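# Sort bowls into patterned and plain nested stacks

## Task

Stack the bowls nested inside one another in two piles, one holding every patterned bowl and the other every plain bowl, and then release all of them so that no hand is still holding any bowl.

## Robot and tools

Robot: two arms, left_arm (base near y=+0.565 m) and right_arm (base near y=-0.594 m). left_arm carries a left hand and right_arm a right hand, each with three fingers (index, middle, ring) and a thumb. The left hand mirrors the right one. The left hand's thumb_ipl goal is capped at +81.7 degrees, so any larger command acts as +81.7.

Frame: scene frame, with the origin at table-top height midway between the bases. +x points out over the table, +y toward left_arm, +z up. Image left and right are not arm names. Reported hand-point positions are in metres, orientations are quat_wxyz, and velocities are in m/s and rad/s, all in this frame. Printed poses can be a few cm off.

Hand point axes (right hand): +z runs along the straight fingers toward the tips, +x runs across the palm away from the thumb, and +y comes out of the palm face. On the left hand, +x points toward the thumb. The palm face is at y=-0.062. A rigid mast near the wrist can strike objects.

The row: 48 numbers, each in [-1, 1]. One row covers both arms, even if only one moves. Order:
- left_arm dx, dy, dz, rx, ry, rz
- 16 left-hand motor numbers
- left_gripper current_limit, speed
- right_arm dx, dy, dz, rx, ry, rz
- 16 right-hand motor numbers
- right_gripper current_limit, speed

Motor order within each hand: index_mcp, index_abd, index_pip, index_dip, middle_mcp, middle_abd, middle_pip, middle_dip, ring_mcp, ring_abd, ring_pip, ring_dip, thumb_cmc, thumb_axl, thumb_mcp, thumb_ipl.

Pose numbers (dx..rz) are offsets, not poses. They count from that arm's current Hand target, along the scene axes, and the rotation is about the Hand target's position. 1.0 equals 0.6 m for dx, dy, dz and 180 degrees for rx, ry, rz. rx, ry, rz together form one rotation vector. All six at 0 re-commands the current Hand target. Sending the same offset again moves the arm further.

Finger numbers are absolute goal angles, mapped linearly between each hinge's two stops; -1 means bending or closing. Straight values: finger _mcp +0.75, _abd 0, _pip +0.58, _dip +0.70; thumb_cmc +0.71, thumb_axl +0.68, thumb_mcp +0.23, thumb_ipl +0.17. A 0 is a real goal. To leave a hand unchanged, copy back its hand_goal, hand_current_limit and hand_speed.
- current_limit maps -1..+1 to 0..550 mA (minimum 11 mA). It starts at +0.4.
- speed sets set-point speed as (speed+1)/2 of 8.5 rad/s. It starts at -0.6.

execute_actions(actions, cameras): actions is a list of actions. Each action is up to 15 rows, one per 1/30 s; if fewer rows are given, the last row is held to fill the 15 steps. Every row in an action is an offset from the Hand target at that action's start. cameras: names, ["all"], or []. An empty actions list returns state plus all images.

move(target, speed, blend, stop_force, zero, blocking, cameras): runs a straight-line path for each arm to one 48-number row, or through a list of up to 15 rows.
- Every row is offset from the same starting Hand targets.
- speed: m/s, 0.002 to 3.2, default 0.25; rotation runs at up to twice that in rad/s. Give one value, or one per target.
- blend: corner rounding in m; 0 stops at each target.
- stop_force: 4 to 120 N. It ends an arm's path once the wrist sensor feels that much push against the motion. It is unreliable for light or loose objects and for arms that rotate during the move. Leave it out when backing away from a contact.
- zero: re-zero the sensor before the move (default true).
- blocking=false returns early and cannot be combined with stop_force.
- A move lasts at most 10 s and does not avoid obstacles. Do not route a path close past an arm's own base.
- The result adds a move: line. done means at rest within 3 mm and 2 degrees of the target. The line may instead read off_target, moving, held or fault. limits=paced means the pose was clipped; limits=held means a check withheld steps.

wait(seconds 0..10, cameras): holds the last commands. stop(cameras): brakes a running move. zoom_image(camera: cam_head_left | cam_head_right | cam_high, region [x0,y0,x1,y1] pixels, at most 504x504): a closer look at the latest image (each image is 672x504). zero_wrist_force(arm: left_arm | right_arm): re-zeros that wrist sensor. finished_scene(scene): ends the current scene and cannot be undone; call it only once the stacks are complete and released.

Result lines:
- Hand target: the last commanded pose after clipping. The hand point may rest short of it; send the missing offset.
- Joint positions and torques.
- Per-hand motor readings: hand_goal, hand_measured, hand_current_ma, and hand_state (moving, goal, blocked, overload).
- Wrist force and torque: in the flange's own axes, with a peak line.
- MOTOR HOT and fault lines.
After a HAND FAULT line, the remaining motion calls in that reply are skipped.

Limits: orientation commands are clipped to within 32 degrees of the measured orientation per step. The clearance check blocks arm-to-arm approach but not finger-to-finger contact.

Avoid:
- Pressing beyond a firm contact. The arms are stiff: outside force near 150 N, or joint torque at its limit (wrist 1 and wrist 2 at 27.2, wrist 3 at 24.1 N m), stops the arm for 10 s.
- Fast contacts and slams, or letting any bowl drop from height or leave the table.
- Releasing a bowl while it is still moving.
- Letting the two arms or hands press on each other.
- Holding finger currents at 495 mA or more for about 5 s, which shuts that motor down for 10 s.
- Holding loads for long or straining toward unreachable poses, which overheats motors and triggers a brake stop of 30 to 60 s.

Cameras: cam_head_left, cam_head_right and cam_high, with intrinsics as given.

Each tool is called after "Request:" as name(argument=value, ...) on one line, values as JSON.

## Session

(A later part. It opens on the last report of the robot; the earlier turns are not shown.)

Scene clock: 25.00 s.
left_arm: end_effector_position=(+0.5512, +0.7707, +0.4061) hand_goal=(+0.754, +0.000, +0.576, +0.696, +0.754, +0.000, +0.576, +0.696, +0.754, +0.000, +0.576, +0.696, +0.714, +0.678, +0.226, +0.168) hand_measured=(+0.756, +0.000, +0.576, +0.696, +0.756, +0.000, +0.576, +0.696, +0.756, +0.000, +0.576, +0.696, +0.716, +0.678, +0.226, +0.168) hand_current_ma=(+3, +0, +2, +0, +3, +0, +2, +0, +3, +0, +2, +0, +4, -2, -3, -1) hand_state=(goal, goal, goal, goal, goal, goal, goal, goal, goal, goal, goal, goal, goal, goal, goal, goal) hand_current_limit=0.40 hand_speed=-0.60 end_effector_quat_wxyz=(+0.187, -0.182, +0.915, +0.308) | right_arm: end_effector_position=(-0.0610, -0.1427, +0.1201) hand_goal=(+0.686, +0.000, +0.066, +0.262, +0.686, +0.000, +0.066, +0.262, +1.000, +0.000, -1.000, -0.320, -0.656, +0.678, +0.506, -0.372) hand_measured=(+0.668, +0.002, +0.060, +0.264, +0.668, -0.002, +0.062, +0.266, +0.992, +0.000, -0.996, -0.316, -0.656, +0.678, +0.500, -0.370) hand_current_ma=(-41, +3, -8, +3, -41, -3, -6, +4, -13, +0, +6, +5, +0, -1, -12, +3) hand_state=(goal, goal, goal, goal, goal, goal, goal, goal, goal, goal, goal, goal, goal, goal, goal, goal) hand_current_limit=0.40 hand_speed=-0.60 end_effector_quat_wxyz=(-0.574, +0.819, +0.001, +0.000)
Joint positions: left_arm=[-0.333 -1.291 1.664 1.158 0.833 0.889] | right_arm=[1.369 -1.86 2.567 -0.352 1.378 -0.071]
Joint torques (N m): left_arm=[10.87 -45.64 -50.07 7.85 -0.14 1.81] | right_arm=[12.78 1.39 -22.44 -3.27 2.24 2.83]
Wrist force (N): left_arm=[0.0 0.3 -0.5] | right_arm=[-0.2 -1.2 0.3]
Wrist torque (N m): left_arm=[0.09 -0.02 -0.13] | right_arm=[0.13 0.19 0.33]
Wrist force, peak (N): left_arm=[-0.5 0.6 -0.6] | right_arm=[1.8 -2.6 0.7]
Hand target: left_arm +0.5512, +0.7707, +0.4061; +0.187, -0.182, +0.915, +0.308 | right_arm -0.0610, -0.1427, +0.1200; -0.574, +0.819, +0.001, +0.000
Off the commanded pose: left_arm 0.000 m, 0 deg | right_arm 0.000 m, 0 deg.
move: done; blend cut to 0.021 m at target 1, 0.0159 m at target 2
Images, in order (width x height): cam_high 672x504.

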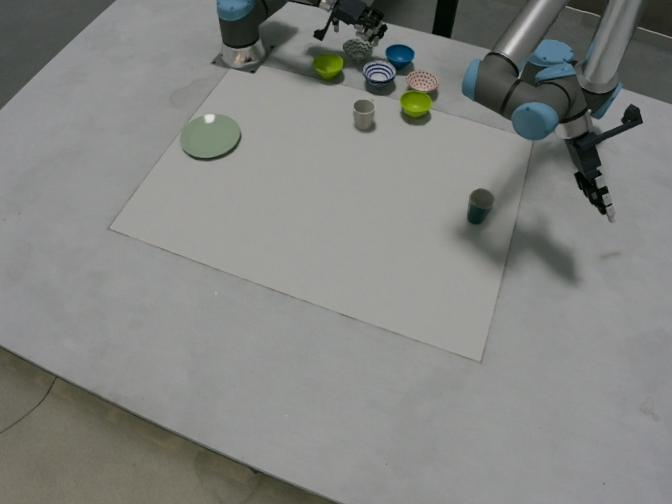

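Request:
move(target=[0,0,0,0,0,0,0.754,0,0.576,0.696,0.754,0,0.576,0.696,0.754,0,0.576,0.696,0.714,0.678,0.226,0.168,0.4,-0.6,0,0.0,-0.1058,0,0,0,0.685,0,0.066,0.261,0.685,0,0.066,0.261,1.0,0,-1.0,-0.32,-0.657,0.678,0.506,-0.373,0.4,-0.6], speed=0.15, stop_force=6)

Request:
execute_actions(actions=[[[0,0,0,0,0,0,0.754,0,0.576,0.696,0.754,0,0.576,0.696,0.754,0,0.576,0.696,0.714,0.678,0.226,0.168,0.4,-0.6,0,0,0,0,0,0,0.562,0,-0.518,0.406,0.562,0,-0.518,0.406,1.0,0,-1.0,-0.32,-0.657,0.678,0.169,-0.265,0.0,-0.8]],[[0,0,0,0,0,0,0.754,0,0.576,0.696,0.754,0,0.576,0.696,0.754,0,0.576,0.696,0.714,0.678,0.226,0.168,0.4,-0.6,0,0,0,0,0,0,0.562,0,-0.518,0.406,0.562,0,-0.518,0.406,1.0,0,-1.0,-0.32,-0.657,0.678,0.169,-0.265,0.1,-0.8]]], cameras=["cam_high"])

Request:
zoom_image(camera="cam_high", region=[310, 10, 410, 110])

Scene clock: 27.47 s.
left_arm: end_effector_position=(+0.5512, +0.7707, +0.4061) hand_goal=(+0.754, +0.000, +0.576, +0.696, +0.754, +0.000, +0.576, +0.696, +0.754, +0.000, +0.576, +0.696, +0.714, +0.678, +0.226, +0.168) hand_measured=(+0.756, +0.000, +0.576, +0.696, +0.756, +0.000, +0.576, +0.696, +0.756, +0.000, +0.576, +0.696, +0.716, +0.678, +0.226, +0.168) hand_current_ma=(+3, +0, +2, +0, +3, +0, +2, +0, +3, +0, +2, +0, +4, -2, -3, -1) hand_state=(goal, goal, goal, goal, goal, goal, goal, goal, goal, goal, goal, goal, goal, goal, goal, goal) hand_current_limit=0.40 hand_speed=-0.60 end_effector_quat_wxyz=(+0.187, -0.182, +0.915, +0.308) | right_arm: end_effector_position=(-0.0610, -0.1427, +0.0566) hand_goal=(+0.686, +0.000, +0.066, +0.262, +0.686, +0.000, +0.066, +0.262, +1.000, +0.000, -1.000, -0.320, -0.656, +0.678, +0.506, -0.372) hand_measured=(+0.668, +0.002, +0.060, +0.264, +0.674, -0.002, +0.064, +0.266, +0.992, +0.000, -0.996, -0.316, -0.656, +0.678, +0.500, -0.370) hand_current_ma=(-41, +3, -8, +3, -22, -3, -2, +4, -13, +0, +6, +5, +0, -1, -12, +3) hand_state=(goal, goal, goal, goal, goal, goal, goal, goal, goal, goal, goal, goal, goal, goal, goal, goal) hand_current_limit=0.40 hand_speed=-0.60 end_effector_quat_wxyz=(-0.574, +0.819, +0.001, +0.000)
Joint positions: left_arm=[-0.333 -1.291 1.664 1.158 0.833 0.889] | right_arm=[1.369 -1.714 2.632 -0.563 1.378 -0.071]
Joint torques (N m): left_arm=[13.1 -43.37 -49.85 8.01 0.21 2.12] | right_arm=[9.2 -1.38 -15.44 -3.49 1.83 2.87]
Wrist force (N): left_arm=[-0.1 0.1 -0.6] | right_arm=[-0.2 -1.1 -0.2]
Wrist torque (N m): left_arm=[0.06 -0.01 -0.13] | right_arm=[0.17 0.22 0.33]
Wrist force, peak (N): left_arm=[-0.8 0.2 -0.6] | right_arm=[-0.2 -2.1 0.4]
Hand target: left_arm +0.5512, +0.7707, +0.4061; +0.187, -0.182, +0.915, +0.308 | right_arm -0.0610, -0.1427, +0.0566; -0.574, +0.819, +0.001, +0.000
Off the commanded pose: left_arm 0.000 m, 0 deg | right_arm 0.000 m, 0 deg.
move: done

Scene clock: 28.67 s.
left_arm: end_effector_position=(+0.5512, +0.7707, +0.4061) hand_goal=(+0.754, +0.000, +0.576, +0.696, +0.754, +0.000, +0.576, +0.696, +0.754, +0.000, +0.576, +0.696, +0.714, +0.678, +0.226, +0.168) hand_measured=(+0.756, +0.000, +0.576, +0.696, +0.756, +0.000, +0.576, +0.696, +0.756, +0.000, +0.576, +0.696, +0.716, +0.678, +0.226, +0.168) hand_current_ma=(+3, +0, +2, +0, +3, +0, +2, +0, +3, +0, +2, +0, +4, -2, -3, -1) hand_state=(goal, goal, goal, goal, goal, goal, goal, goal, goal, goal, goal, goal, goal, goal, goal, goal) hand_current_limit=0.40 hand_speed=-0.60 end_effector_quat_wxyz=(+0.187, -0.182, +0.915, +0.308) | right_arm: end_effector_position=(-0.0610, -0.1427, +0.0566) hand_goal=(+0.562, +0.000, -0.518, +0.406, +0.562, +0.000, -0.518, +0.406, +1.000, +0.000, -1.000, -0.320, -0.656, +0.678, +0.170, -0.264) hand_measured=(+0.596, +0.008, -0.454, +0.412, +0.616, -0.010, -0.410, +0.424, +0.992, +0.000, -0.996, -0.316, -0.634, +0.678, +0.368, -0.232) hand_current_ma=(+89, +10, +196, +8, +168, -14, +302, +39, -13, +0, +6, +5, +50, -1, +303, +111) hand_state=(blocked, goal, blocked, goal, blocked, goal, blocked, goal, goal, goal, goal, goal, blocked, goal, blocked, blocked) hand_current_limit=0.10 hand_speed=-0.80 end_effector_quat_wxyz=(-0.574, +0.819, +0.001, +0.000)
Joint positions: left_arm=[-0.333 -1.291 1.664 1.158 0.833 0.889] | right_arm=[1.369 -1.714 2.632 -0.563 1.378 -0.071]
Joint torques (N m): left_arm=[12.17 -42.32 -49.61 7.93 0.21 2.04] | right_arm=[9.74 -3.4 -18.84 1 1.69 2.84]
Wrist force (N): left_arm=[-0.2 0.2 -0.5] | right_arm=[-0.3 1.1 0.7]
Wrist torque (N m): left_arm=[0.08 0.00 -0.14] | right_arm=[0.25 0.22 0.33]
Wrist force, peak (N): left_arm=[-0.5 0.7 -0.7] | right_arm=[-0.2 -1.6 0.4]
Hand target: left_arm +0.5512, +0.7707, +0.4061; +0.187, -0.182, +0.915, +0.308 | right_arm -0.0610, -0.1427, +0.0566; -0.574, +0.819, +0.001, +0.000
Off the commanded pose: left_arm 0.000 m, 0 deg | right_arm 0.000 m, 0 deg.
Step readings (end_effector_position of left_arm | right_arm):
0: (+0.5512, +0.7707, +0.4061) | (-0.0610, -0.1427, +0.0566)
1: (+0.5512, +0.7707, +0.4061) | (-0.0610, -0.1427, +0.0566)
2: (+0.5512, +0.7707, +0.4061) | (-0.0610, -0.1427, +0.0566)
4: (+0.5512, +0.7707, +0.4061) | (-0.0610, -0.1427, +0.0566)
8: (+0.5512, +0.7707, +0.4061) | (-0.0610, -0.1427, +0.0566)
15: (+0.5512, +0.7707, +0.4061) | (-0.0610, -0.1427, +0.0566)
16: (+0.5512, +0.7707, +0.4061) | (-0.0610, -0.1427, +0.0566)
17: (+0.5512, +0.7707, +0.4061) | (-0.0610, -0.1427, +0.0566)
19: (+0.5512, +0.7707, +0.4061) | (-0.0610, -0.1427, +0.0566)
23: (+0.5512, +0.7707, +0.4061) | (-0.0610, -0.1427, +0.0566)
30: (+0.5512, +0.7707, +0.4061) | (-0.0610, -0.1427, +0.0566)
Images, in order (width x height): cam_high 672x504.

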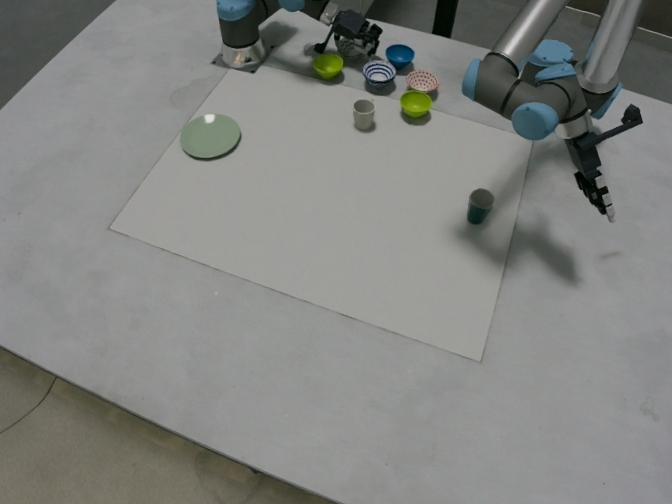

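Scaled by 5.040.

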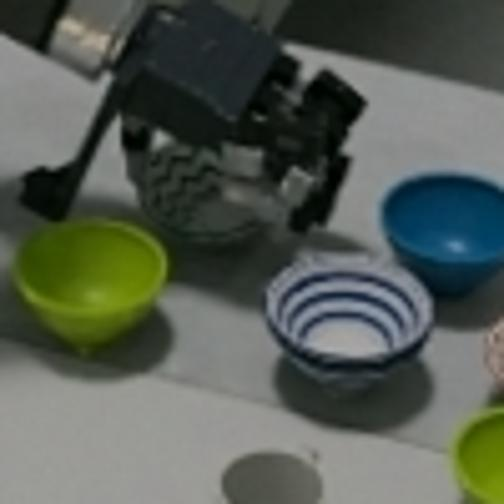

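Request:
move(target=[[0,0,0,0,0,0,0.754,0,0.576,0.696,0.754,0,0.576,0.696,0.754,0,0.576,0.696,0.714,0.678,0.226,0.168,0.4,-0.6,0,0,0.17,0,0,0,0.562,0,-0.518,0.406,0.562,0,-0.518,0.406,1.0,0,-1.0,-0.32,-0.657,0.678,0.169,-0.265,0.1,-0.8],[0,0,0,0,0,0,0.754,0,0.576,0.696,0.754,0,0.576,0.696,0.754,0,0.576,0.696,0.714,0.678,0.226,0.168,0.4,-0.6,0.2283,0.2503,0.17,0,0,0,0.562,0,-0.518,0.406,0.562,0,-0.518,0.406,1.0,0,-1.0,-0.32,-0.657,0.678,0.169,-0.265,0.1,-0.8],[0,0,0,0,0,0,0.754,0,0.576,0.696,0.754,0,0.576,0.696,0.754,0,0.576,0.696,0.714,0.678,0.226,0.168,0.4,-0.6,0.2283,0.2503,0.115,0,0,0,0.562,0,-0.518,0.406,0.562,0,-0.518,0.406,1.0,0,-1.0,-0.32,-0.657,0.678,0.169,-0.265,0.1,-0.8]], speed=0.3, blend=0.03, cameras=["cam_high"])

Request:
zoom_image(camera="cam_high", region=[354, 35, 404, 85])

Scene clock: 31.27 s.
left_arm: end_effector_position=(+0.5512, +0.7707, +0.4061) hand_goal=(+0.754, +0.000, +0.576, +0.696, +0.754, +0.000, +0.576, +0.696, +0.754, +0.000, +0.576, +0.696, +0.714, +0.678, +0.226, +0.168) hand_measured=(+0.756, +0.000, +0.576, +0.696, +0.756, +0.000, +0.576, +0.696, +0.756, +0.000, +0.576, +0.696, +0.716, +0.678, +0.226, +0.168) hand_current_ma=(+3, +0, +2, +0, +3, +0, +2, +0, +3, +0, +2, +0, +4, -2, -3, -1) hand_state=(goal, goal, goal, goal, goal, goal, goal, goal, goal, goal, goal, goal, goal, goal, goal, goal) hand_current_limit=0.40 hand_speed=-0.60 end_effector_quat_wxyz=(+0.187, -0.182, +0.915, +0.308) | right_arm: end_effector_position=(+0.0759, +0.0074, +0.1257) hand_goal=(+0.562, +0.000, -0.518, +0.406, +0.562, +0.000, -0.518, +0.406, +1.000, +0.000, -1.000, -0.320, -0.656, +0.678, +0.170, -0.264) hand_measured=(+0.596, +0.008, -0.462, +0.412, +0.620, -0.010, -0.422, +0.426, +0.992, +0.000, -0.996, -0.316, -0.630, +0.678, +0.370, -0.232) hand_current_ma=(+89, +11, +164, +8, +182, -14, +302, +42, -13, +0, +6, +5, +61, -1, +302, +112) hand_state=(blocked, goal, blocked, goal, blocked, goal, blocked, goal, goal, goal, goal, goal, blocked, goal, blocked, blocked) hand_current_limit=0.10 hand_speed=-0.80 end_effector_quat_wxyz=(-0.574, +0.819, +0.001, +0.000)
Joint positions: left_arm=[-0.333 -1.291 1.664 1.158 0.833 0.889] | right_arm=[1.095 -1.589 2.346 -0.369 1.123 -0.176]
Joint torques (N m): left_arm=[10.34 -43.87 -49.52 8.12 -0.07 1.69] | right_arm=[11 -20.75 -47.39 -2.83 0.42 1.66]
Wrist force (N): left_arm=[-0.1 0.0 -0.1] | right_arm=[-0.2 1.0 1.1]
Wrist torque (N m): left_arm=[0.02 0.00 -0.13] | right_arm=[0.24 0.14 0.42]
Wrist force, peak (N): left_arm=[-0.4 0.6 -0.7] | right_arm=[-0.3 3.1 0.7]
Hand target: left_arm +0.5512, +0.7707, +0.4061; +0.187, -0.182, +0.915, +0.308 | right_arm +0.0760, +0.0075, +0.1256; -0.574, +0.819, +0.001, +0.000
Off the commanded pose: left_arm 0.000 m, 0 deg | right_arm 0.000 m, 0 deg.
move: done; blend cut to 0.0165 m at target 2
Images, in order (width x height): cam_high 672x504.

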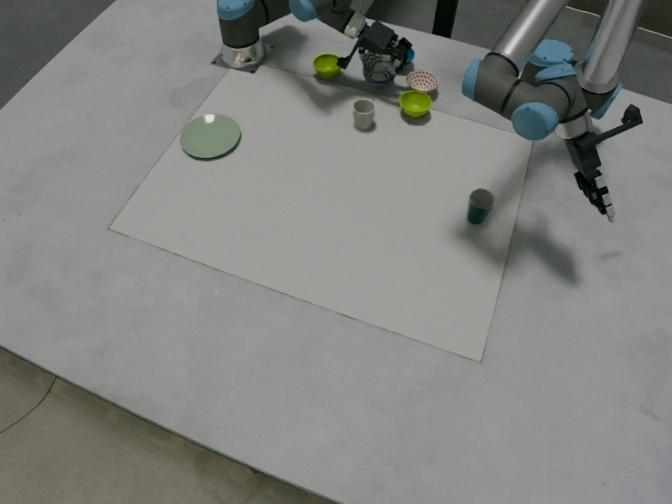

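Scaled by 10.080.

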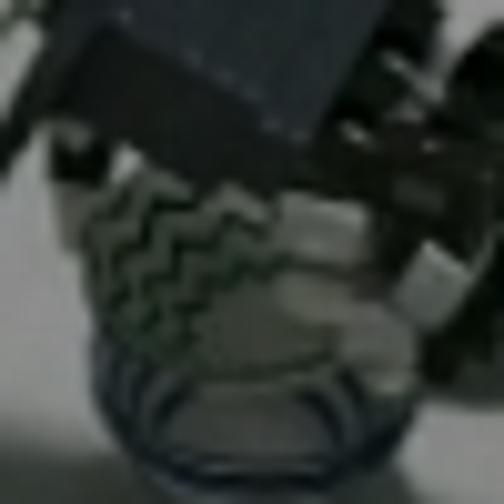

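Request:
move(target=[0,0,0,0,0,0,0.754,0,0.576,0.696,0.754,0,0.576,0.696,0.754,0,0.576,0.696,0.714,0.678,0.226,0.168,0.4,-0.6,0.0,0.0058,-0.0333,0,0,0,0.562,0,-0.518,0.406,0.562,0,-0.518,0.406,1.0,0,-1.0,-0.32,-0.657,0.678,0.169,-0.265,0.1,-0.8], speed=0.1, cameras=["cam_high"])

Request:
zoom_image(camera="cam_high", region=[354, 35, 404, 85])

Scene clock: 32.63 s.
left_arm: end_effector_position=(+0.5512, +0.7707, +0.4061) hand_goal=(+0.754, +0.000, +0.576, +0.696, +0.754, +0.000, +0.576, +0.696, +0.754, +0.000, +0.576, +0.696, +0.714, +0.678, +0.226, +0.168) hand_measured=(+0.756, +0.000, +0.576, +0.696, +0.756, +0.000, +0.576, +0.696, +0.756, +0.000, +0.576, +0.696, +0.716, +0.678, +0.226, +0.168) hand_current_ma=(+3, +0, +2, +0, +3, +0, +2, +0, +3, +0, +2, +0, +4, -2, -3, -1) hand_state=(goal, goal, goal, goal, goal, goal, goal, goal, goal, goal, goal, goal, goal, goal, goal, goal) hand_current_limit=0.40 hand_speed=-0.60 end_effector_quat_wxyz=(+0.187, -0.182, +0.915, +0.308) | right_arm: end_effector_position=(+0.0760, +0.0109, +0.1057) hand_goal=(+0.562, +0.000, -0.518, +0.406, +0.562, +0.000, -0.518, +0.406, +1.000, +0.000, -1.000, -0.320, -0.656, +0.678, +0.170, -0.264) hand_measured=(+0.596, +0.008, -0.462, +0.412, +0.620, -0.010, -0.422, +0.426, +0.992, +0.000, -0.996, -0.316, -0.630, +0.678, +0.370, -0.232) hand_current_ma=(+89, +11, +164, +8, +182, -14, +302, +42, -13, +0, +6, +5, +61, -1, +302, +112) hand_state=(blocked, goal, blocked, goal, blocked, goal, blocked, goal, goal, goal, goal, goal, blocked, goal, blocked, blocked) hand_current_limit=0.10 hand_speed=-0.80 end_effector_quat_wxyz=(-0.574, +0.819, +0.001, +0.000)
Joint positions: left_arm=[-0.333 -1.291 1.664 1.158 0.833 0.889] | right_arm=[1.099 -1.55 2.357 -0.419 1.127 -0.174]
Joint torques (N m): left_arm=[9.33 -45.03 -49.37 7.91 -0.16 1.79] | right_arm=[11.63 -24.51 -20.36 -3.75 1.02 1.67]
Wrist force (N): left_arm=[-0.2 0.2 -0.5] | right_arm=[-0.1 0.9 1.3]
Wrist torque (N m): left_arm=[0.07 0.01 -0.14] | right_arm=[0.22 0.15 0.42]
Wrist force, peak (N): left_arm=[-0.9 0.2 -0.8] | right_arm=[-0.3 1.2 1.4]
Hand target: left_arm +0.5512, +0.7707, +0.4061; +0.187, -0.182, +0.915, +0.308 | right_arm +0.0760, +0.0110, +0.1056; -0.574, +0.819, +0.001, +0.000
Off the commanded pose: left_arm 0.000 m, 0 deg | right_arm 0.000 m, 0 deg.
move: done
Images, in order (width x height): cam_high 672x504.

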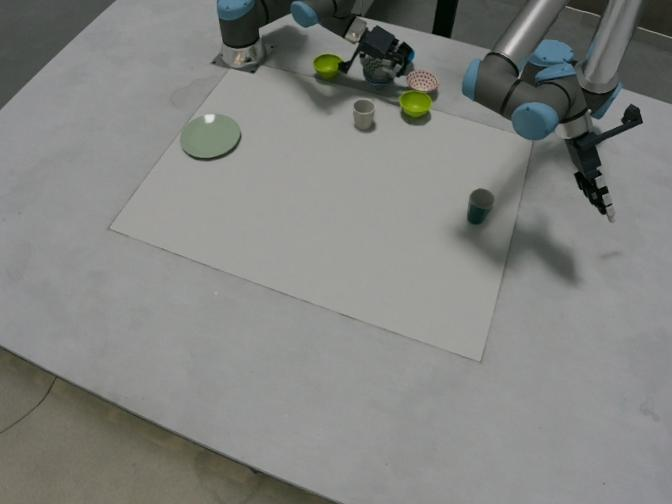

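Scaled by 10.080.

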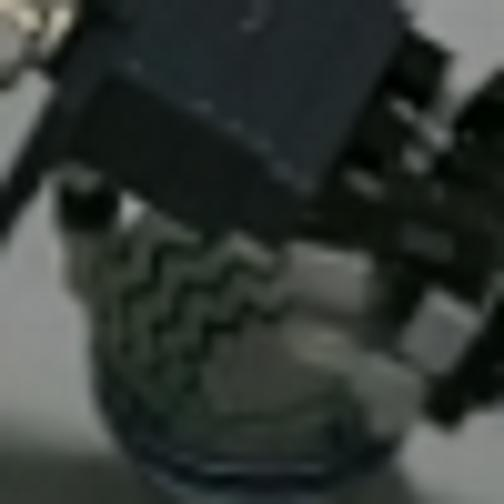

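Request:
move(target=[0,0,0,0,0,0,0.754,0,0.576,0.696,0.754,0,0.576,0.696,0.754,0,0.576,0.696,0.714,0.678,0.226,0.168,0.4,-0.6,0,0,-0.04,0,0,0,0.562,0,-0.518,0.406,0.562,0,-0.518,0.406,1.0,0,-1.0,-0.32,-0.657,0.678,0.169,-0.265,0.1,-0.8], speed=0.04, stop_force=4, cameras=["cam_high"])

Request:
zoom_image(camera="cam_high", region=[354, 35, 404, 85])

Scene clock: 34.27 s.
left_arm: end_effector_position=(+0.5512, +0.7707, +0.4061) hand_goal=(+0.754, +0.000, +0.576, +0.696, +0.754, +0.000, +0.576, +0.696, +0.754, +0.000, +0.576, +0.696, +0.714, +0.678, +0.226, +0.168) hand_measured=(+0.756, +0.000, +0.576, +0.696, +0.756, +0.000, +0.576, +0.696, +0.756, +0.000, +0.576, +0.696, +0.716, +0.678, +0.226, +0.168) hand_current_ma=(+3, +0, +2, +0, +3, +0, +2, +0, +3, +0, +2, +0, +4, -2, -3, -1) hand_state=(goal, goal, goal, goal, goal, goal, goal, goal, goal, goal, goal, goal, goal, goal, goal, goal) hand_current_limit=0.40 hand_speed=-0.60 end_effector_quat_wxyz=(+0.187, -0.182, +0.915, +0.308) | right_arm: end_effector_position=(+0.0759, +0.0109, +0.0983) hand_goal=(+0.562, +0.000, -0.518, +0.406, +0.562, +0.000, -0.518, +0.406, +1.000, +0.000, -1.000, -0.320, -0.656, +0.678, +0.170, -0.264) hand_measured=(+0.602, +0.008, -0.482, +0.408, +0.634, -0.010, -0.450, +0.424, +0.992, +0.000, -0.996, -0.316, -0.630, +0.678, +0.380, -0.232) hand_current_ma=(+114, +12, +91, +3, +240, -14, +210, +39, -13, +0, +6, +5, +61, -1, +302, +112) hand_state=(blocked, goal, blocked, goal, blocked, goal, blocked, goal, goal, goal, goal, goal, blocked, goal, blocked, blocked) hand_current_limit=0.10 hand_speed=-0.80 end_effector_quat_wxyz=(-0.574, +0.819, +0.001, +0.000)
Joint positions: left_arm=[-0.333 -1.291 1.664 1.158 0.833 0.889] | right_arm=[1.099 -1.538 2.362 -0.437 1.127 -0.174]
Joint torques (N m): left_arm=[10.83 -45.12 -49.69 8.1 0.11 1.92] | right_arm=[3.97 -50.87 -44.71 1.74 -0.21 1.48]
Wrist force (N): left_arm=[-0.3 0.3 -0.3] | right_arm=[-0.4 0.4 0.7]
Wrist torque (N m): left_arm=[0.07 0.03 -0.16] | right_arm=[0.21 0.19 0.41]
Wrist force, peak (N): left_arm=[-0.3 0.2 -0.9] | right_arm=[-1.2 -10.2 -2.2]
Hand target: left_arm +0.5512, +0.7707, +0.4061; +0.187, -0.182, +0.915, +0.308 | right_arm +0.0759, +0.0109, +0.0983; -0.574, +0.819, +0.001, +0.000 (not the last commanded pose)
Off the commanded pose: left_arm 0.000 m, 0 deg | right_arm 0.017 m, 0 deg.
move: contact (right_arm)
Images, in order (width x height): cam_high 672x504.

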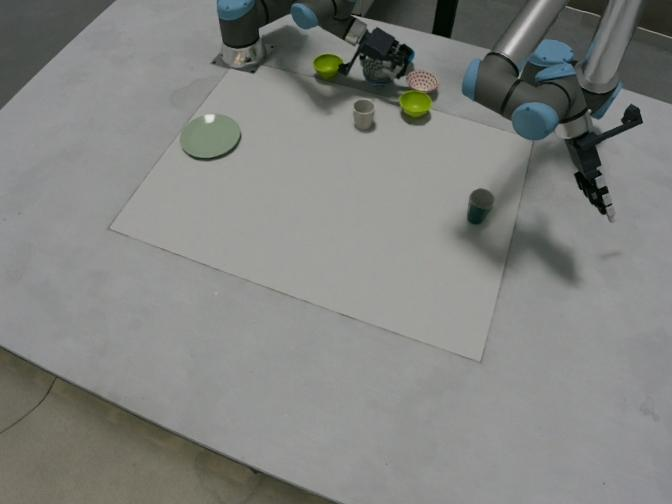

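Scaled by 10.080.

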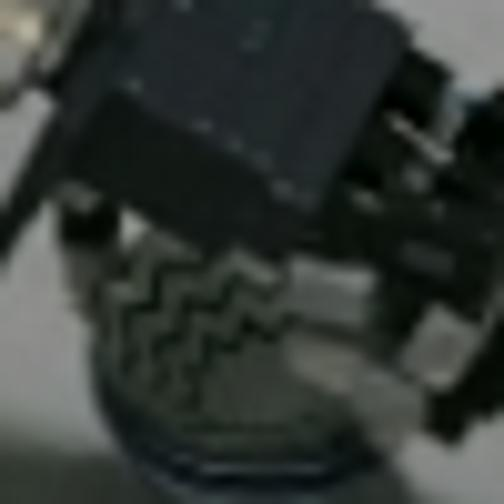

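Request:
move(target=[[0,0,0,0,0,0,0.754,0,0.576,0.696,0.754,0,0.576,0.696,0.754,0,0.576,0.696,0.714,0.678,0.226,0.168,0.4,-0.6,0,0,0.001,0,0,0,0.62,0,-0.4,0.406,0.645,0,-0.38,0.406,1.0,0,-1.0,-0.32,-0.657,0.678,0.42,-0.265,0.4,-0.9],[0,0,0,0,0,0,0.754,0,0.576,0.696,0.754,0,0.576,0.696,0.754,0,0.576,0.696,0.714,0.678,0.226,0.168,0.4,-0.6,0,0,0.05,0,0,0,0.62,0,-0.4,0.406,0.645,0,-0.38,0.406,1.0,0,-1.0,-0.32,-0.657,0.678,0.42,-0.265,0.4,-0.9]], speed=0.1, cameras=["cam_high"])

Request:
zoom_image(camera="cam_high", region=[344, 25, 444, 125])

Scene clock: 36.40 s.
left_arm: end_effector_position=(+0.5512, +0.7707, +0.4061) hand_goal=(+0.754, +0.000, +0.576, +0.696, +0.754, +0.000, +0.576, +0.696, +0.754, +0.000, +0.576, +0.696, +0.714, +0.678, +0.226, +0.168) hand_measured=(+0.756, +0.000, +0.576, +0.696, +0.756, +0.000, +0.576, +0.696, +0.756, +0.000, +0.576, +0.696, +0.716, +0.678, +0.226, +0.168) hand_current_ma=(+3, +0, +2, +0, +3, +0, +2, +0, +3, +0, +2, +0, +4, -2, -3, -1) hand_state=(goal, goal, goal, goal, goal, goal, goal, goal, goal, goal, goal, goal, goal, goal, goal, goal) hand_current_limit=0.40 hand_speed=-0.60 end_effector_quat_wxyz=(+0.187, -0.182, +0.915, +0.308) | right_arm: end_effector_position=(+0.0759, +0.0109, +0.1281) hand_goal=(+0.620, +0.000, -0.400, +0.406, +0.646, +0.000, -0.380, +0.406, +1.000, +0.000, -1.000, -0.320, -0.656, +0.678, +0.420, -0.264) hand_measured=(+0.616, +0.002, -0.396, +0.410, +0.640, -0.004, -0.382, +0.410, +0.992, +0.000, -0.996, -0.316, -0.652, +0.678, +0.414, -0.262) hand_current_ma=(-7, +1, +4, +4, -9, -3, -3, +5, -13, +0, +6, +5, +5, -1, -12, +3) hand_state=(goal, goal, goal, goal, goal, goal, goal, goal, goal, goal, goal, goal, goal, goal, goal, goal) hand_current_limit=0.40 hand_speed=-0.90 end_effector_quat_wxyz=(-0.574, +0.819, +0.001, +0.000)
Joint positions: left_arm=[-0.333 -1.291 1.664 1.158 0.833 0.889] | right_arm=[1.099 -1.586 2.338 -0.364 1.127 -0.174]
Joint torques (N m): left_arm=[11.07 -42.64 -50.26 7.86 0.09 1.69] | right_arm=[-5.47 -47.44 -46.05 2.77 -1.6 -0.66]
Wrist force (N): left_arm=[0.0 0.3 -0.4] | right_arm=[0.0 -1.1 0.4]
Wrist torque (N m): left_arm=[0.07 -0.01 -0.13] | right_arm=[0.19 0.14 0.42]
Wrist force, peak (N): left_arm=[-0.5 0.3 -0.9] | right_arm=[-1.1 -2.8 -0.4]
Hand target: left_arm +0.5512, +0.7707, +0.4061; +0.187, -0.182, +0.915, +0.308 | right_arm +0.0759, +0.0109, +0.1283; -0.574, +0.819, +0.001, +0.000
Off the commanded pose: left_arm 0.000 m, 0 deg | right_arm 0.000 m, 0 deg.
move: done
Images, in order (width x height): cam_high 672x504.

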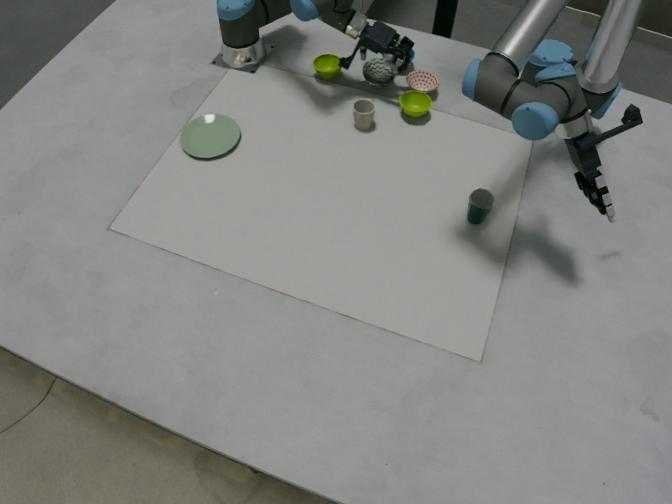

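Scaled by 5.040.

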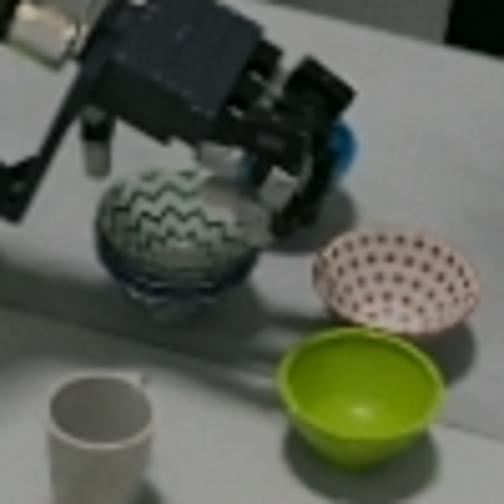

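Request:
move(target=[[0,0,0,0,0,0,0.754,0,0.576,0.696,0.754,0,0.576,0.696,0.754,0,0.576,0.696,0.714,0.678,0.226,0.168,0.4,-0.6,0,0,0.07,0,0,0,0.685,0,0.066,0.261,0.685,0,0.066,0.261,1.0,0,-1.0,-0.32,-0.657,0.678,0.506,-0.373,0.4,-0.6],[0,0,0,0,0,0,0.754,0,0.576,0.696,0.754,0,0.576,0.696,0.754,0,0.576,0.696,0.714,0.678,0.226,0.168,0.4,-0.6,-0.059,0.2435,0.07,0,0,0.1389,0.685,0,0.066,0.261,0.685,0,0.066,0.261,1.0,0,-1.0,-0.32,-0.657,0.678,0.506,-0.373,0.4,-0.6],[0,0,0,0,0,0,0.754,0,0.576,0.696,0.754,0,0.576,0.696,0.754,0,0.576,0.696,0.714,0.678,0.226,0.168,0.4,-0.6,-0.059,0.2435,-0.022,0,0,0.1389,0.685,0,0.066,0.261,0.685,0,0.066,0.261,1.0,0,-1.0,-0.32,-0.657,0.678,0.506,-0.373,0.4,-0.6]], speed=0.3, blend=0.03, cameras=["cam_high"])

Request:
zoom_image(camera="cam_high", region=[364, 25, 464, 125])

Scene clock: 38.90 s.
left_arm: end_effector_position=(+0.5512, +0.7707, +0.4061) hand_goal=(+0.754, +0.000, +0.576, +0.696, +0.754, +0.000, +0.576, +0.696, +0.754, +0.000, +0.576, +0.696, +0.714, +0.678, +0.226, +0.168) hand_measured=(+0.756, +0.000, +0.576, +0.696, +0.756, +0.000, +0.576, +0.696, +0.756, +0.000, +0.576, +0.696, +0.716, +0.678, +0.226, +0.168) hand_current_ma=(+3, +0, +2, +0, +3, +0, +2, +0, +3, +0, +2, +0, +4, -2, -3, -1) hand_state=(goal, goal, goal, goal, goal, goal, goal, goal, goal, goal, goal, goal, goal, goal, goal, goal) hand_current_limit=0.40 hand_speed=-0.60 end_effector_quat_wxyz=(+0.187, -0.182, +0.915, +0.308) | right_arm: end_effector_position=(+0.0405, +0.1569, +0.1152) hand_goal=(+0.686, +0.000, +0.066, +0.262, +0.686, +0.000, +0.066, +0.262, +1.000, +0.000, -1.000, -0.320, -0.656, +0.678, +0.506, -0.372) hand_measured=(+0.668, +0.002, +0.060, +0.264, +0.668, -0.002, +0.062, +0.266, +0.992, +0.000, -0.996, -0.316, -0.654, +0.678, +0.500, -0.370) hand_current_ma=(-41, +1, -8, +3, -41, -3, -6, +4, -13, +0, +6, +5, +3, -1, -11, +3) hand_state=(goal, goal, goal, goal, goal, goal, goal, goal, goal, goal, goal, goal, goal, goal, goal, goal) hand_current_limit=0.40 hand_speed=-0.60 end_effector_quat_wxyz=(-0.560, +0.799, +0.178, -0.124)
Joint positions: left_arm=[-0.333 -1.291 1.664 1.158 0.833 0.889] | right_arm=[1.167 -1.265 1.994 -0.229 0.793 -0.367]
Joint torques (N m): left_arm=[12.2 -45.41 -49.95 7.84 -0.15 1.98] | right_arm=[11.21 -50.5 -44.99 -1.9 -4.16 -1.46]
Wrist force (N): left_arm=[-0.3 0.0 -0.1] | right_arm=[0.0 -1.5 -0.4]
Wrist torque (N m): left_arm=[0.01 0.03 -0.14] | right_arm=[0.18 0.14 0.46]
Wrist force, peak (N): left_arm=[-0.2 0.2 -1.2] | right_arm=[1.1 -3.7 0.6]
Hand target: left_arm +0.5512, +0.7707, +0.4061; +0.187, -0.182, +0.915, +0.308 | right_arm +0.0405, +0.1570, +0.1151; -0.560, +0.799, +0.178, -0.124
Off the commanded pose: left_arm 0.000 m, 0 deg | right_arm 0.000 m, 0 deg.
move: done; blend cut to 0.021 m at target 1, 0.0276 m at target 2
Images, in order (width x height): cam_high 672x504.

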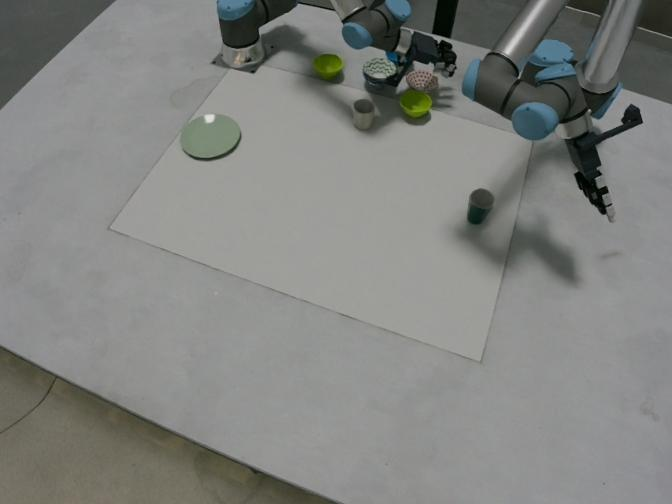

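Scaled by 5.040.

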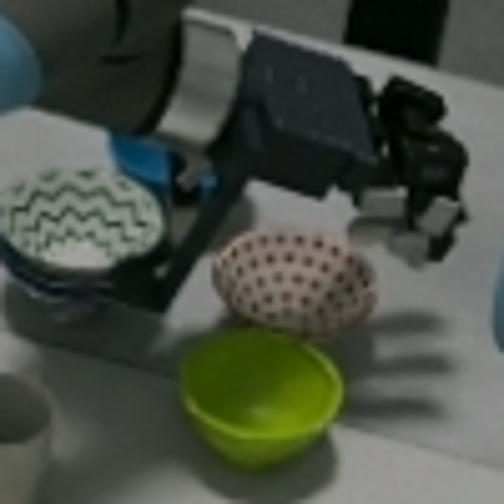

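Request:
move(target=[0,0,0,0,0,0,0.754,0,0.576,0.696,0.754,0,0.576,0.696,0.754,0,0.576,0.696,0.714,0.678,0.226,0.168,0.4,-0.6,0,0.0,-0.0977,0,0,0,0.685,0,0.066,0.261,0.685,0,0.066,0.261,1.0,0,-1.0,-0.32,-0.657,0.678,0.506,-0.373,0.4,-0.6], speed=0.12, stop_force=5, cameras=["cam_high"])

Request:
zoom_image(camera="cam_high", region=[364, 25, 464, 125])

Scene clock: 41.10 s.
left_arm: end_effector_position=(+0.5512, +0.7707, +0.4061) hand_goal=(+0.754, +0.000, +0.576, +0.696, +0.754, +0.000, +0.576, +0.696, +0.754, +0.000, +0.576, +0.696, +0.714, +0.678, +0.226, +0.168) hand_measured=(+0.756, +0.000, +0.576, +0.696, +0.756, +0.000, +0.576, +0.696, +0.756, +0.000, +0.576, +0.696, +0.716, +0.678, +0.226, +0.168) hand_current_ma=(+3, +0, +2, +0, +3, +0, +2, +0, +3, +0, +2, +0, +4, -2, -3, -1) hand_state=(goal, goal, goal, goal, goal, goal, goal, goal, goal, goal, goal, goal, goal, goal, goal, goal) hand_current_limit=0.40 hand_speed=-0.60 end_effector_quat_wxyz=(+0.187, -0.182, +0.915, +0.308) | right_arm: end_effector_position=(+0.0405, +0.1570, +0.0564) hand_goal=(+0.686, +0.000, +0.066, +0.262, +0.686, +0.000, +0.066, +0.262, +1.000, +0.000, -1.000, -0.320, -0.656, +0.678, +0.506, -0.372) hand_measured=(+0.668, +0.002, +0.060, +0.264, +0.668, -0.002, +0.062, +0.266, +0.992, +0.000, -0.996, -0.316, -0.658, +0.678, +0.500, -0.370) hand_current_ma=(-41, +1, -8, +3, -41, -3, -6, +4, -13, +0, +6, +5, -1, -1, -11, +2) hand_state=(goal, goal, goal, goal, goal, goal, goal, goal, goal, goal, goal, goal, goal, goal, goal, goal) hand_current_limit=0.40 hand_speed=-0.60 end_effector_quat_wxyz=(-0.560, +0.799, +0.178, -0.124)
Joint positions: left_arm=[-0.333 -1.291 1.664 1.158 0.833 0.889] | right_arm=[1.167 -1.19 2.026 -0.336 0.792 -0.367]
Joint torques (N m): left_arm=[9.66 -43.07 -50.08 7.94 -0.01 1.89] | right_arm=[11.13 -51.23 -16.86 -1.67 0.18 1.47]
Wrist force (N): left_arm=[-0.2 0.2 -0.4] | right_arm=[0.4 -1.8 0.4]
Wrist torque (N m): left_arm=[0.05 0.01 -0.14] | right_arm=[0.08 0.08 0.49]
Wrist force, peak (N): left_arm=[-0.7 0.4 -0.8] | right_arm=[0.1 -2.6 -0.3]
Hand target: left_arm +0.5512, +0.7707, +0.4061; +0.187, -0.182, +0.915, +0.308 | right_arm +0.0405, +0.1570, +0.0564; -0.560, +0.799, +0.178, -0.124
Off the commanded pose: left_arm 0.000 m, 0 deg | right_arm 0.000 m, 0 deg.
move: done
Images, in order (width x height): cam_high 672x504.

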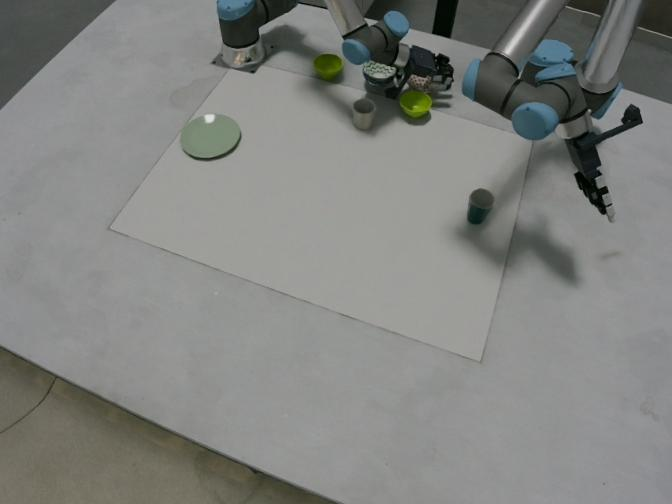

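Scaled by 5.040.

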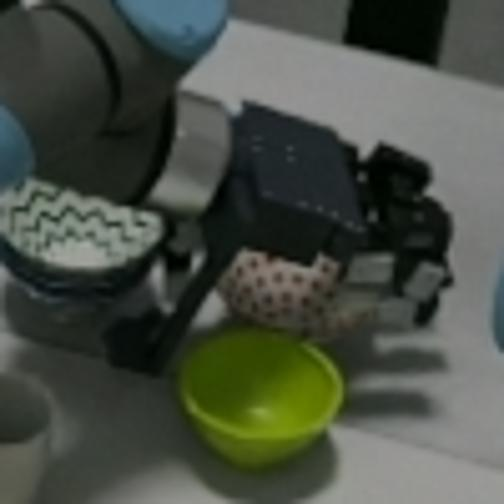

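Clear. Close.

Request:
execute_actions(actions=[[[0,0,0,0,0,0,0.754,0,0.576,0.696,0.754,0,0.576,0.696,0.754,0,0.576,0.696,0.714,0.678,0.226,0.168,0.4,-0.6,0,0,0,0,0,0,0.562,0,-0.518,0.406,0.562,0,-0.518,0.406,1.0,0,-1.0,-0.32,-0.657,0.678,0.169,-0.265,0.0,-0.8]],[[0,0,0,0,0,0,0.754,0,0.576,0.696,0.754,0,0.576,0.696,0.754,0,0.576,0.696,0.714,0.678,0.226,0.168,0.4,-0.6,0,0,0,0,0,0,0.562,0,-0.518,0.406,0.562,0,-0.518,0.406,1.0,0,-1.0,-0.32,-0.657,0.678,0.169,-0.265,0.1,-0.8]]], cameras=["cam_high"])

Request:
zoom_image(camera="cam_high", region=[364, 25, 464, 125])

Scene clock: 42.53 s.
left_arm: end_effector_position=(+0.5512, +0.7707, +0.4061) hand_goal=(+0.754, +0.000, +0.576, +0.696, +0.754, +0.000, +0.576, +0.696, +0.754, +0.000, +0.576, +0.696, +0.714, +0.678, +0.226, +0.168) hand_measured=(+0.756, +0.000, +0.576, +0.696, +0.756, +0.000, +0.576, +0.696, +0.756, +0.000, +0.576, +0.696, +0.716, +0.678, +0.226, +0.168) hand_current_ma=(+3, +0, +2, +0, +3, +0, +2, +0, +3, +0, +2, +0, +4, -2, -3, -1) hand_state=(goal, goal, goal, goal, goal, goal, goal, goal, goal, goal, goal, goal, goal, goal, goal, goal) hand_current_limit=0.40 hand_speed=-0.60 end_effector_quat_wxyz=(+0.187, -0.182, +0.915, +0.308) | right_arm: end_effector_position=(+0.0405, +0.1570, +0.0564) hand_goal=(+0.562, +0.000, -0.518, +0.406, +0.562, +0.000, -0.518, +0.406, +1.000, +0.000, -1.000, -0.320, -0.656, +0.678, +0.170, -0.264) hand_measured=(+0.596, +0.008, -0.454, +0.412, +0.602, -0.012, -0.450, +0.420, +0.992, +0.000, -0.996, -0.316, -0.642, +0.678, +0.352, -0.232) hand_current_ma=(+90, +11, +192, +9, +115, -17, +211, +25, -13, +0, +6, +5, +25, -1, +303, +114) hand_state=(blocked, goal, blocked, goal, blocked, goal, blocked, goal, goal, goal, goal, goal, goal, goal, blocked, blocked) hand_current_limit=0.10 hand_speed=-0.80 end_effector_quat_wxyz=(-0.560, +0.799, +0.178, -0.124)
Joint positions: left_arm=[-0.333 -1.291 1.664 1.158 0.833 0.889] | right_arm=[1.167 -1.19 2.026 -0.336 0.792 -0.367]
Joint torques (N m): left_arm=[11.43 -44.21 -50.22 7.75 0.1 1.83] | right_arm=[9.89 -56.7 -20.82 -0.28 -0.08 1.78]
Wrist force (N): left_arm=[-0.2 -0.3 -0.4] | right_arm=[0.3 0.7 0.9]
Wrist torque (N m): left_arm=[-0.01 0.00 -0.13] | right_arm=[0.19 0.09 0.50]
Wrist force, peak (N): left_arm=[-0.7 0.4 -0.7] | right_arm=[0.3 -1.9 0.6]
Hand target: left_arm +0.5512, +0.7707, +0.4061; +0.187, -0.182, +0.915, +0.308 | right_arm +0.0405, +0.1570, +0.0564; -0.560, +0.799, +0.178, -0.124
Off the commanded pose: left_arm 0.000 m, 0 deg | right_arm 0.000 m, 0 deg.
Step readings (end_effector_position of left_arm | right_arm):
0: (+0.5512, +0.7707, +0.4061) | (+0.0405, +0.1570, +0.0564)
1: (+0.5512, +0.7707, +0.4061) | (+0.0405, +0.1570, +0.0564)
2: (+0.5512, +0.7707, +0.4061) | (+0.0405, +0.1570, +0.0564)
4: (+0.5512, +0.7707, +0.4061) | (+0.0405, +0.1570, +0.0564)
8: (+0.5512, +0.7707, +0.4061) | (+0.0405, +0.1570, +0.0564)
15: (+0.5512, +0.7707, +0.4061) | (+0.0405, +0.1570, +0.0564)
16: (+0.5512, +0.7707, +0.4061) | (+0.0405, +0.1570, +0.0564)
17: (+0.5512, +0.7707, +0.4061) | (+0.0405, +0.1570, +0.0564)
19: (+0.5512, +0.7707, +0.4061) | (+0.0405, +0.1570, +0.0564)
23: (+0.5512, +0.7707, +0.4061) | (+0.0405, +0.1570, +0.0564)
30: (+0.5512, +0.7707, +0.4061) | (+0.0405, +0.1570, +0.0564)
Images, in order (width x height): cam_high 672x504.

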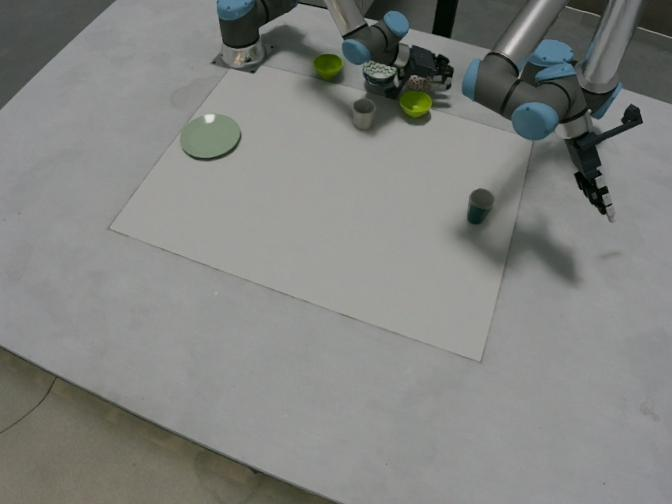

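Scaled by 5.040.

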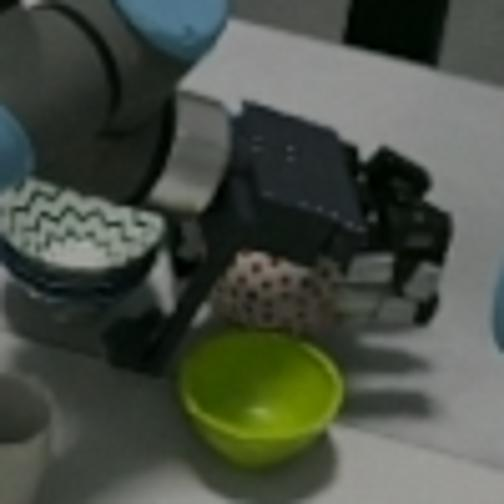

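Request:
move(target=[[0,0,0,0,0,0,0.754,0,0.576,0.696,0.754,0,0.576,0.696,0.754,0,0.576,0.696,0.714,0.678,0.226,0.168,0.4,-0.6,0,0,0.2393,0,0,0,0.562,0,-0.518,0.406,0.562,0,-0.518,0.406,1.0,0,-1.0,-0.32,-0.657,0.678,0.169,-0.265,0.1,-0.8],[0,0,0,0,0,0,0.754,0,0.576,0.696,0.754,0,0.576,0.696,0.754,0,0.576,0.696,0.714,0.678,0.226,0.168,0.4,-0.6,0.0708,-0.2417,0.2393,0,0,-0.1389,0.562,0,-0.518,0.406,0.562,0,-0.518,0.406,1.0,0,-1.0,-0.32,-0.657,0.678,0.169,-0.265,0.1,-0.8],[0,0,0,0,0,0,0.754,0,0.576,0.696,0.754,0,0.576,0.696,0.754,0,0.576,0.696,0.714,0.678,0.226,0.168,0.4,-0.6,0.0708,-0.2417,0.1477,0,0,-0.1389,0.562,0,-0.518,0.406,0.562,0,-0.518,0.406,1.0,0,-1.0,-0.32,-0.657,0.678,0.169,-0.265,0.1,-0.8]], speed=0.3, blend=0.025, cameras=["cam_high"])

Request:
zoom_image(camera="cam_high", region=[354, 30, 404, 80])

Scene clock: 45.20 s.
left_arm: end_effector_position=(+0.5512, +0.7707, +0.4061) hand_goal=(+0.754, +0.000, +0.576, +0.696, +0.754, +0.000, +0.576, +0.696, +0.754, +0.000, +0.576, +0.696, +0.714, +0.678, +0.226, +0.168) hand_measured=(+0.756, +0.000, +0.576, +0.696, +0.756, +0.000, +0.576, +0.696, +0.756, +0.000, +0.576, +0.696, +0.716, +0.678, +0.226, +0.168) hand_current_ma=(+3, +0, +2, +0, +3, +0, +2, +0, +3, +0, +2, +0, +4, -2, -3, -1) hand_state=(goal, goal, goal, goal, goal, goal, goal, goal, goal, goal, goal, goal, goal, goal, goal, goal) hand_current_limit=0.40 hand_speed=-0.60 end_effector_quat_wxyz=(+0.187, -0.182, +0.915, +0.308) | right_arm: end_effector_position=(+0.0830, +0.0120, +0.1452) hand_goal=(+0.562, +0.000, -0.518, +0.406, +0.562, +0.000, -0.518, +0.406, +1.000, +0.000, -1.000, -0.320, -0.656, +0.678, +0.170, -0.264) hand_measured=(+0.596, +0.008, -0.454, +0.412, +0.604, -0.012, -0.452, +0.420, +0.992, +0.000, -0.996, -0.316, -0.640, +0.678, +0.352, -0.232) hand_current_ma=(+92, +12, +189, +10, +120, -17, +198, +28, -13, +0, +6, +5, +35, -1, +303, +114) hand_state=(blocked, goal, blocked, goal, blocked, goal, blocked, goal, goal, goal, goal, goal, goal, goal, blocked, blocked) hand_current_limit=0.10 hand_speed=-0.80 end_effector_quat_wxyz=(-0.574, +0.819, +0.001, +0.000)
Joint positions: left_arm=[-0.333 -1.291 1.664 1.158 0.833 0.889] | right_arm=[1.084 -1.609 2.319 -0.32 1.112 -0.181]
Joint torques (N m): left_arm=[8.85 -44.86 -50.84 7.74 -0.11 1.95] | right_arm=[-6.44 -20.36 -23.6 -3.09 1.66 2.92]
Wrist force (N): left_arm=[-0.7 0.4 0.1] | right_arm=[-0.3 0.8 0.9]
Wrist torque (N m): left_arm=[0.05 0.08 -0.19] | right_arm=[0.22 0.17 0.31]
Wrist force, peak (N): left_arm=[-0.3 0.4 -0.8] | right_arm=[2.5 0.7 2.8]
Hand target: left_arm +0.5512, +0.7707, +0.4061; +0.187, -0.182, +0.915, +0.308 | right_arm +0.0830, +0.0120, +0.1451; -0.574, +0.819, +0.001, +0.000
Off the commanded pose: left_arm 0.000 m, 0 deg | right_arm 0.000 m, 0 deg.
move: done
Images, in order (width x height): cam_high 672x504.

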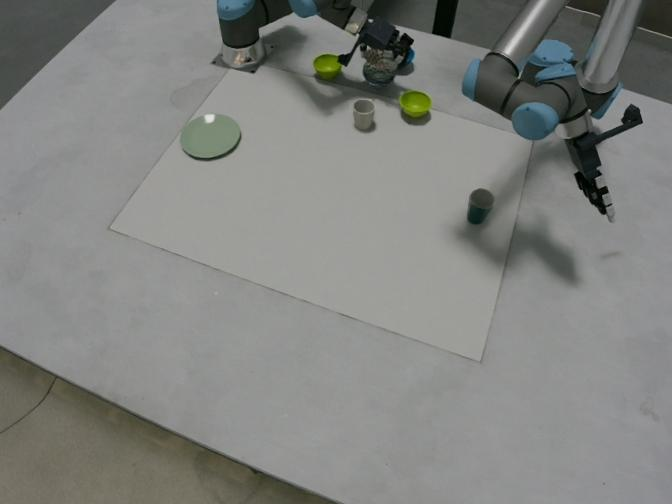

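Scaled by 10.080.

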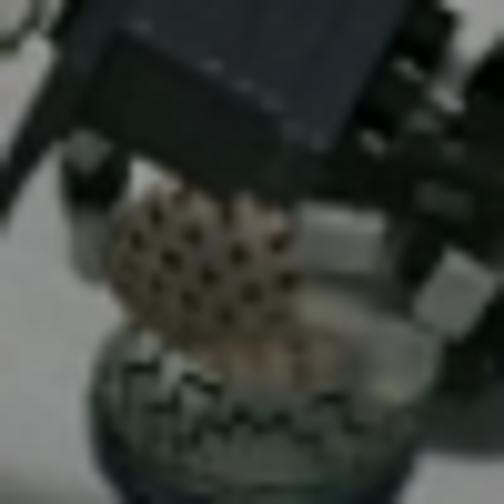

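Request:
move(target=[0,0,0,0,0,0,0.754,0,0.576,0.696,0.754,0,0.576,0.696,0.754,0,0.576,0.696,0.714,0.678,0.226,0.168,0.4,-0.6,-0.0083,-0.005,-0.045,0,0,0,0.562,0,-0.518,0.406,0.562,0,-0.518,0.406,1.0,0,-1.0,-0.32,-0.657,0.678,0.169,-0.265,0.1,-0.8], speed=0.12, cameras=["cam_high"])

Request:
zoom_image(camera="cam_high", region=[354, 35, 404, 85])

Scene clock: 46.80 s.
left_arm: end_effector_position=(+0.5512, +0.7707, +0.4061) hand_goal=(+0.754, +0.000, +0.576, +0.696, +0.754, +0.000, +0.576, +0.696, +0.754, +0.000, +0.576, +0.696, +0.714, +0.678, +0.226, +0.168) hand_measured=(+0.756, +0.000, +0.576, +0.696, +0.756, +0.000, +0.576, +0.696, +0.756, +0.000, +0.576, +0.696, +0.716, +0.678, +0.226, +0.168) hand_current_ma=(+3, +0, +2, +0, +3, +0, +2, +0, +3, +0, +2, +0, +4, -2, -3, -1) hand_state=(goal, goal, goal, goal, goal, goal, goal, goal, goal, goal, goal, goal, goal, goal, goal, goal) hand_current_limit=0.40 hand_speed=-0.60 end_effector_quat_wxyz=(+0.187, -0.182, +0.915, +0.308) | right_arm: end_effector_position=(+0.0781, +0.0090, +0.1182) hand_goal=(+0.562, +0.000, -0.518, +0.406, +0.562, +0.000, -0.518, +0.406, +1.000, +0.000, -1.000, -0.320, -0.656, +0.678, +0.170, -0.264) hand_measured=(+0.596, +0.008, -0.454, +0.412, +0.604, -0.012, -0.452, +0.420, +0.992, +0.000, -0.996, -0.316, -0.640, +0.678, +0.352, -0.232) hand_current_ma=(+92, +12, +189, +10, +120, -17, +198, +28, -13, +0, +6, +5, +35, -1, +302, +114) hand_state=(blocked, goal, blocked, goal, blocked, goal, blocked, goal, goal, goal, goal, goal, goal, goal, blocked, blocked) hand_current_limit=0.10 hand_speed=-0.80 end_effector_quat_wxyz=(-0.574, +0.819, +0.001, +0.000)
Joint positions: left_arm=[-0.333 -1.291 1.664 1.158 0.833 0.889] | right_arm=[1.092 -1.574 2.349 -0.387 1.12 -0.177]
Joint torques (N m): left_arm=[8.56 -44.92 -50.31 7.84 -0.12 1.97] | right_arm=[10.89 -22 -21.64 -3.43 1.67 2.87]
Wrist force (N): left_arm=[-0.3 0.2 -0.3] | right_arm=[-0.6 1.0 1.1]
Wrist torque (N m): left_arm=[0.06 0.03 -0.15] | right_arm=[0.25 0.19 0.26]
Wrist force, peak (N): left_arm=[0.4 0.2 -1.2] | right_arm=[-0.1 1.6 1.1]
Hand target: left_arm +0.5512, +0.7707, +0.4061; +0.187, -0.182, +0.915, +0.308 | right_arm +0.0780, +0.0090, +0.1181; -0.574, +0.819, +0.001, +0.000
Off the commanded pose: left_arm 0.000 m, 0 deg | right_arm 0.000 m, 0 deg.
move: done
Images, in order (width x height): cam_high 672x504.

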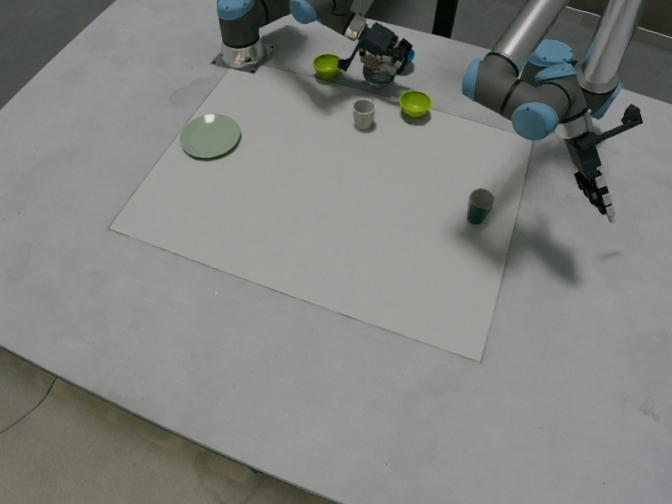

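Scaled by 10.080.

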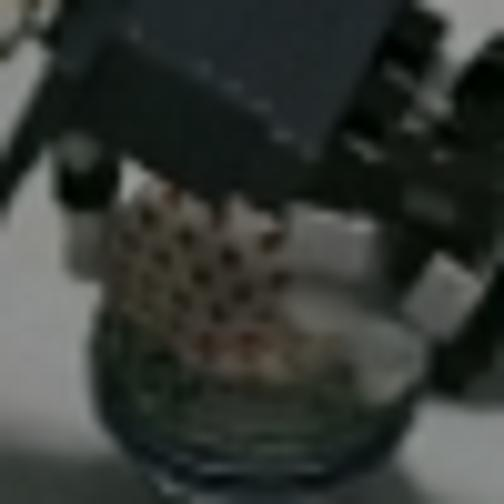

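Request:
move(target=[0,0,0,0,0,0,0.754,0,0.576,0.696,0.754,0,0.576,0.696,0.754,0,0.576,0.696,0.714,0.678,0.226,0.168,0.4,-0.6,0,0,-0.05,0,0,0,0.562,0,-0.518,0.406,0.562,0,-0.518,0.406,1.0,0,-1.0,-0.32,-0.657,0.678,0.169,-0.265,0.1,-0.8], speed=0.04, stop_force=4, cameras=["cam_high"])

Request:
zoom_image(camera="cam_high", region=[354, 35, 404, 85])

Scene clock: 48.40 s.
left_arm: end_effector_position=(+0.5512, +0.7707, +0.4061) hand_goal=(+0.754, +0.000, +0.576, +0.696, +0.754, +0.000, +0.576, +0.696, +0.754, +0.000, +0.576, +0.696, +0.714, +0.678, +0.226, +0.168) hand_measured=(+0.756, +0.000, +0.576, +0.696, +0.756, +0.000, +0.576, +0.696, +0.756, +0.000, +0.576, +0.696, +0.716, +0.678, +0.226, +0.168) hand_current_ma=(+3, +0, +2, +0, +3, +0, +2, +0, +3, +0, +2, +0, +4, -2, -3, -1) hand_state=(goal, goal, goal, goal, goal, goal, goal, goal, goal, goal, goal, goal, goal, goal, goal, goal) hand_current_limit=0.40 hand_speed=-0.60 end_effector_quat_wxyz=(+0.187, -0.182, +0.915, +0.308) | right_arm: end_effector_position=(+0.0780, +0.0090, +0.1108) hand_goal=(+0.562, +0.000, -0.518, +0.406, +0.562, +0.000, -0.518, +0.406, +1.000, +0.000, -1.000, -0.320, -0.656, +0.678, +0.170, -0.264) hand_measured=(+0.596, +0.008, -0.462, +0.412, +0.612, -0.012, -0.470, +0.420, +0.992, +0.000, -0.996, -0.316, -0.640, +0.678, +0.356, -0.232) hand_current_ma=(+92, +12, +165, +10, +155, -17, +130, +27, -13, +0, +6, +5, +35, -1, +302, +114) hand_state=(blocked, goal, blocked, goal, blocked, goal, blocked, goal, goal, goal, goal, goal, goal, goal, blocked, blocked) hand_current_limit=0.10 hand_speed=-0.80 end_effector_quat_wxyz=(-0.574, +0.819, +0.001, +0.000)
Joint positions: left_arm=[-0.333 -1.291 1.664 1.158 0.833 0.889] | right_arm=[1.092 -1.562 2.356 -0.405 1.12 -0.177]
Joint torques (N m): left_arm=[10.98 -43.67 -49.46 8.25 -0.11 1.8] | right_arm=[4.14 -49.33 -45.49 1.79 0.05 0.19]
Wrist force (N): left_arm=[-0.4 -0.1 -0.7] | right_arm=[-0.6 0.3 0.5]
Wrist torque (N m): left_arm=[0.05 0.03 -0.16] | right_arm=[0.22 0.18 0.27]
Wrist force, peak (N): left_arm=[-0.7 0.4 -0.9] | right_arm=[0.1 -4.1 -1.3]
Hand target: left_arm +0.5512, +0.7707, +0.4061; +0.187, -0.182, +0.915, +0.308 | right_arm +0.0780, +0.0090, +0.1108; -0.574, +0.819, +0.001, +0.000 (not the last commanded pose)
Off the commanded pose: left_arm 0.000 m, 0 deg | right_arm 0.023 m, 0 deg.
move: contact (right_arm)
Images, in order (width x height): cam_high 672x504.

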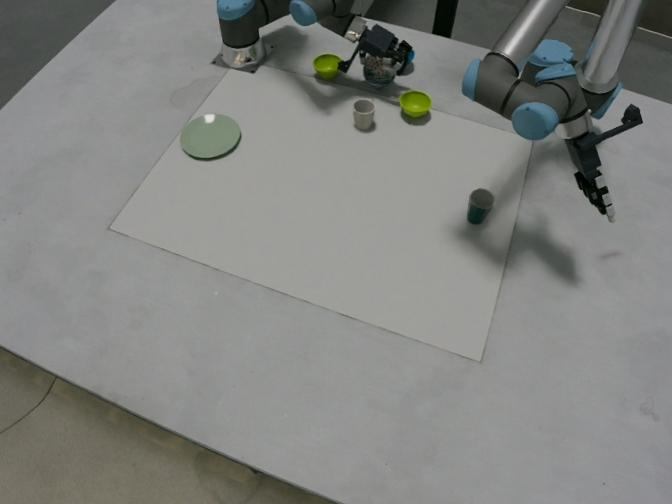

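Scaled by 10.080.

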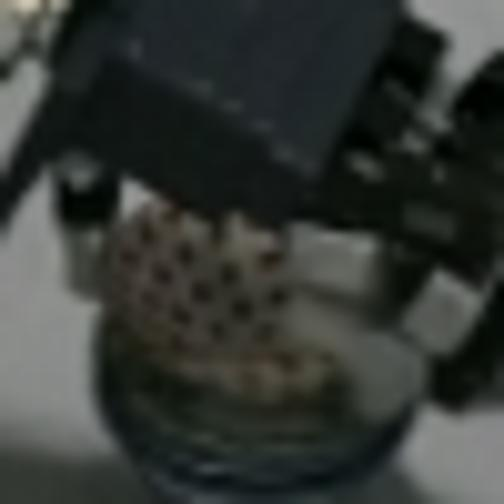

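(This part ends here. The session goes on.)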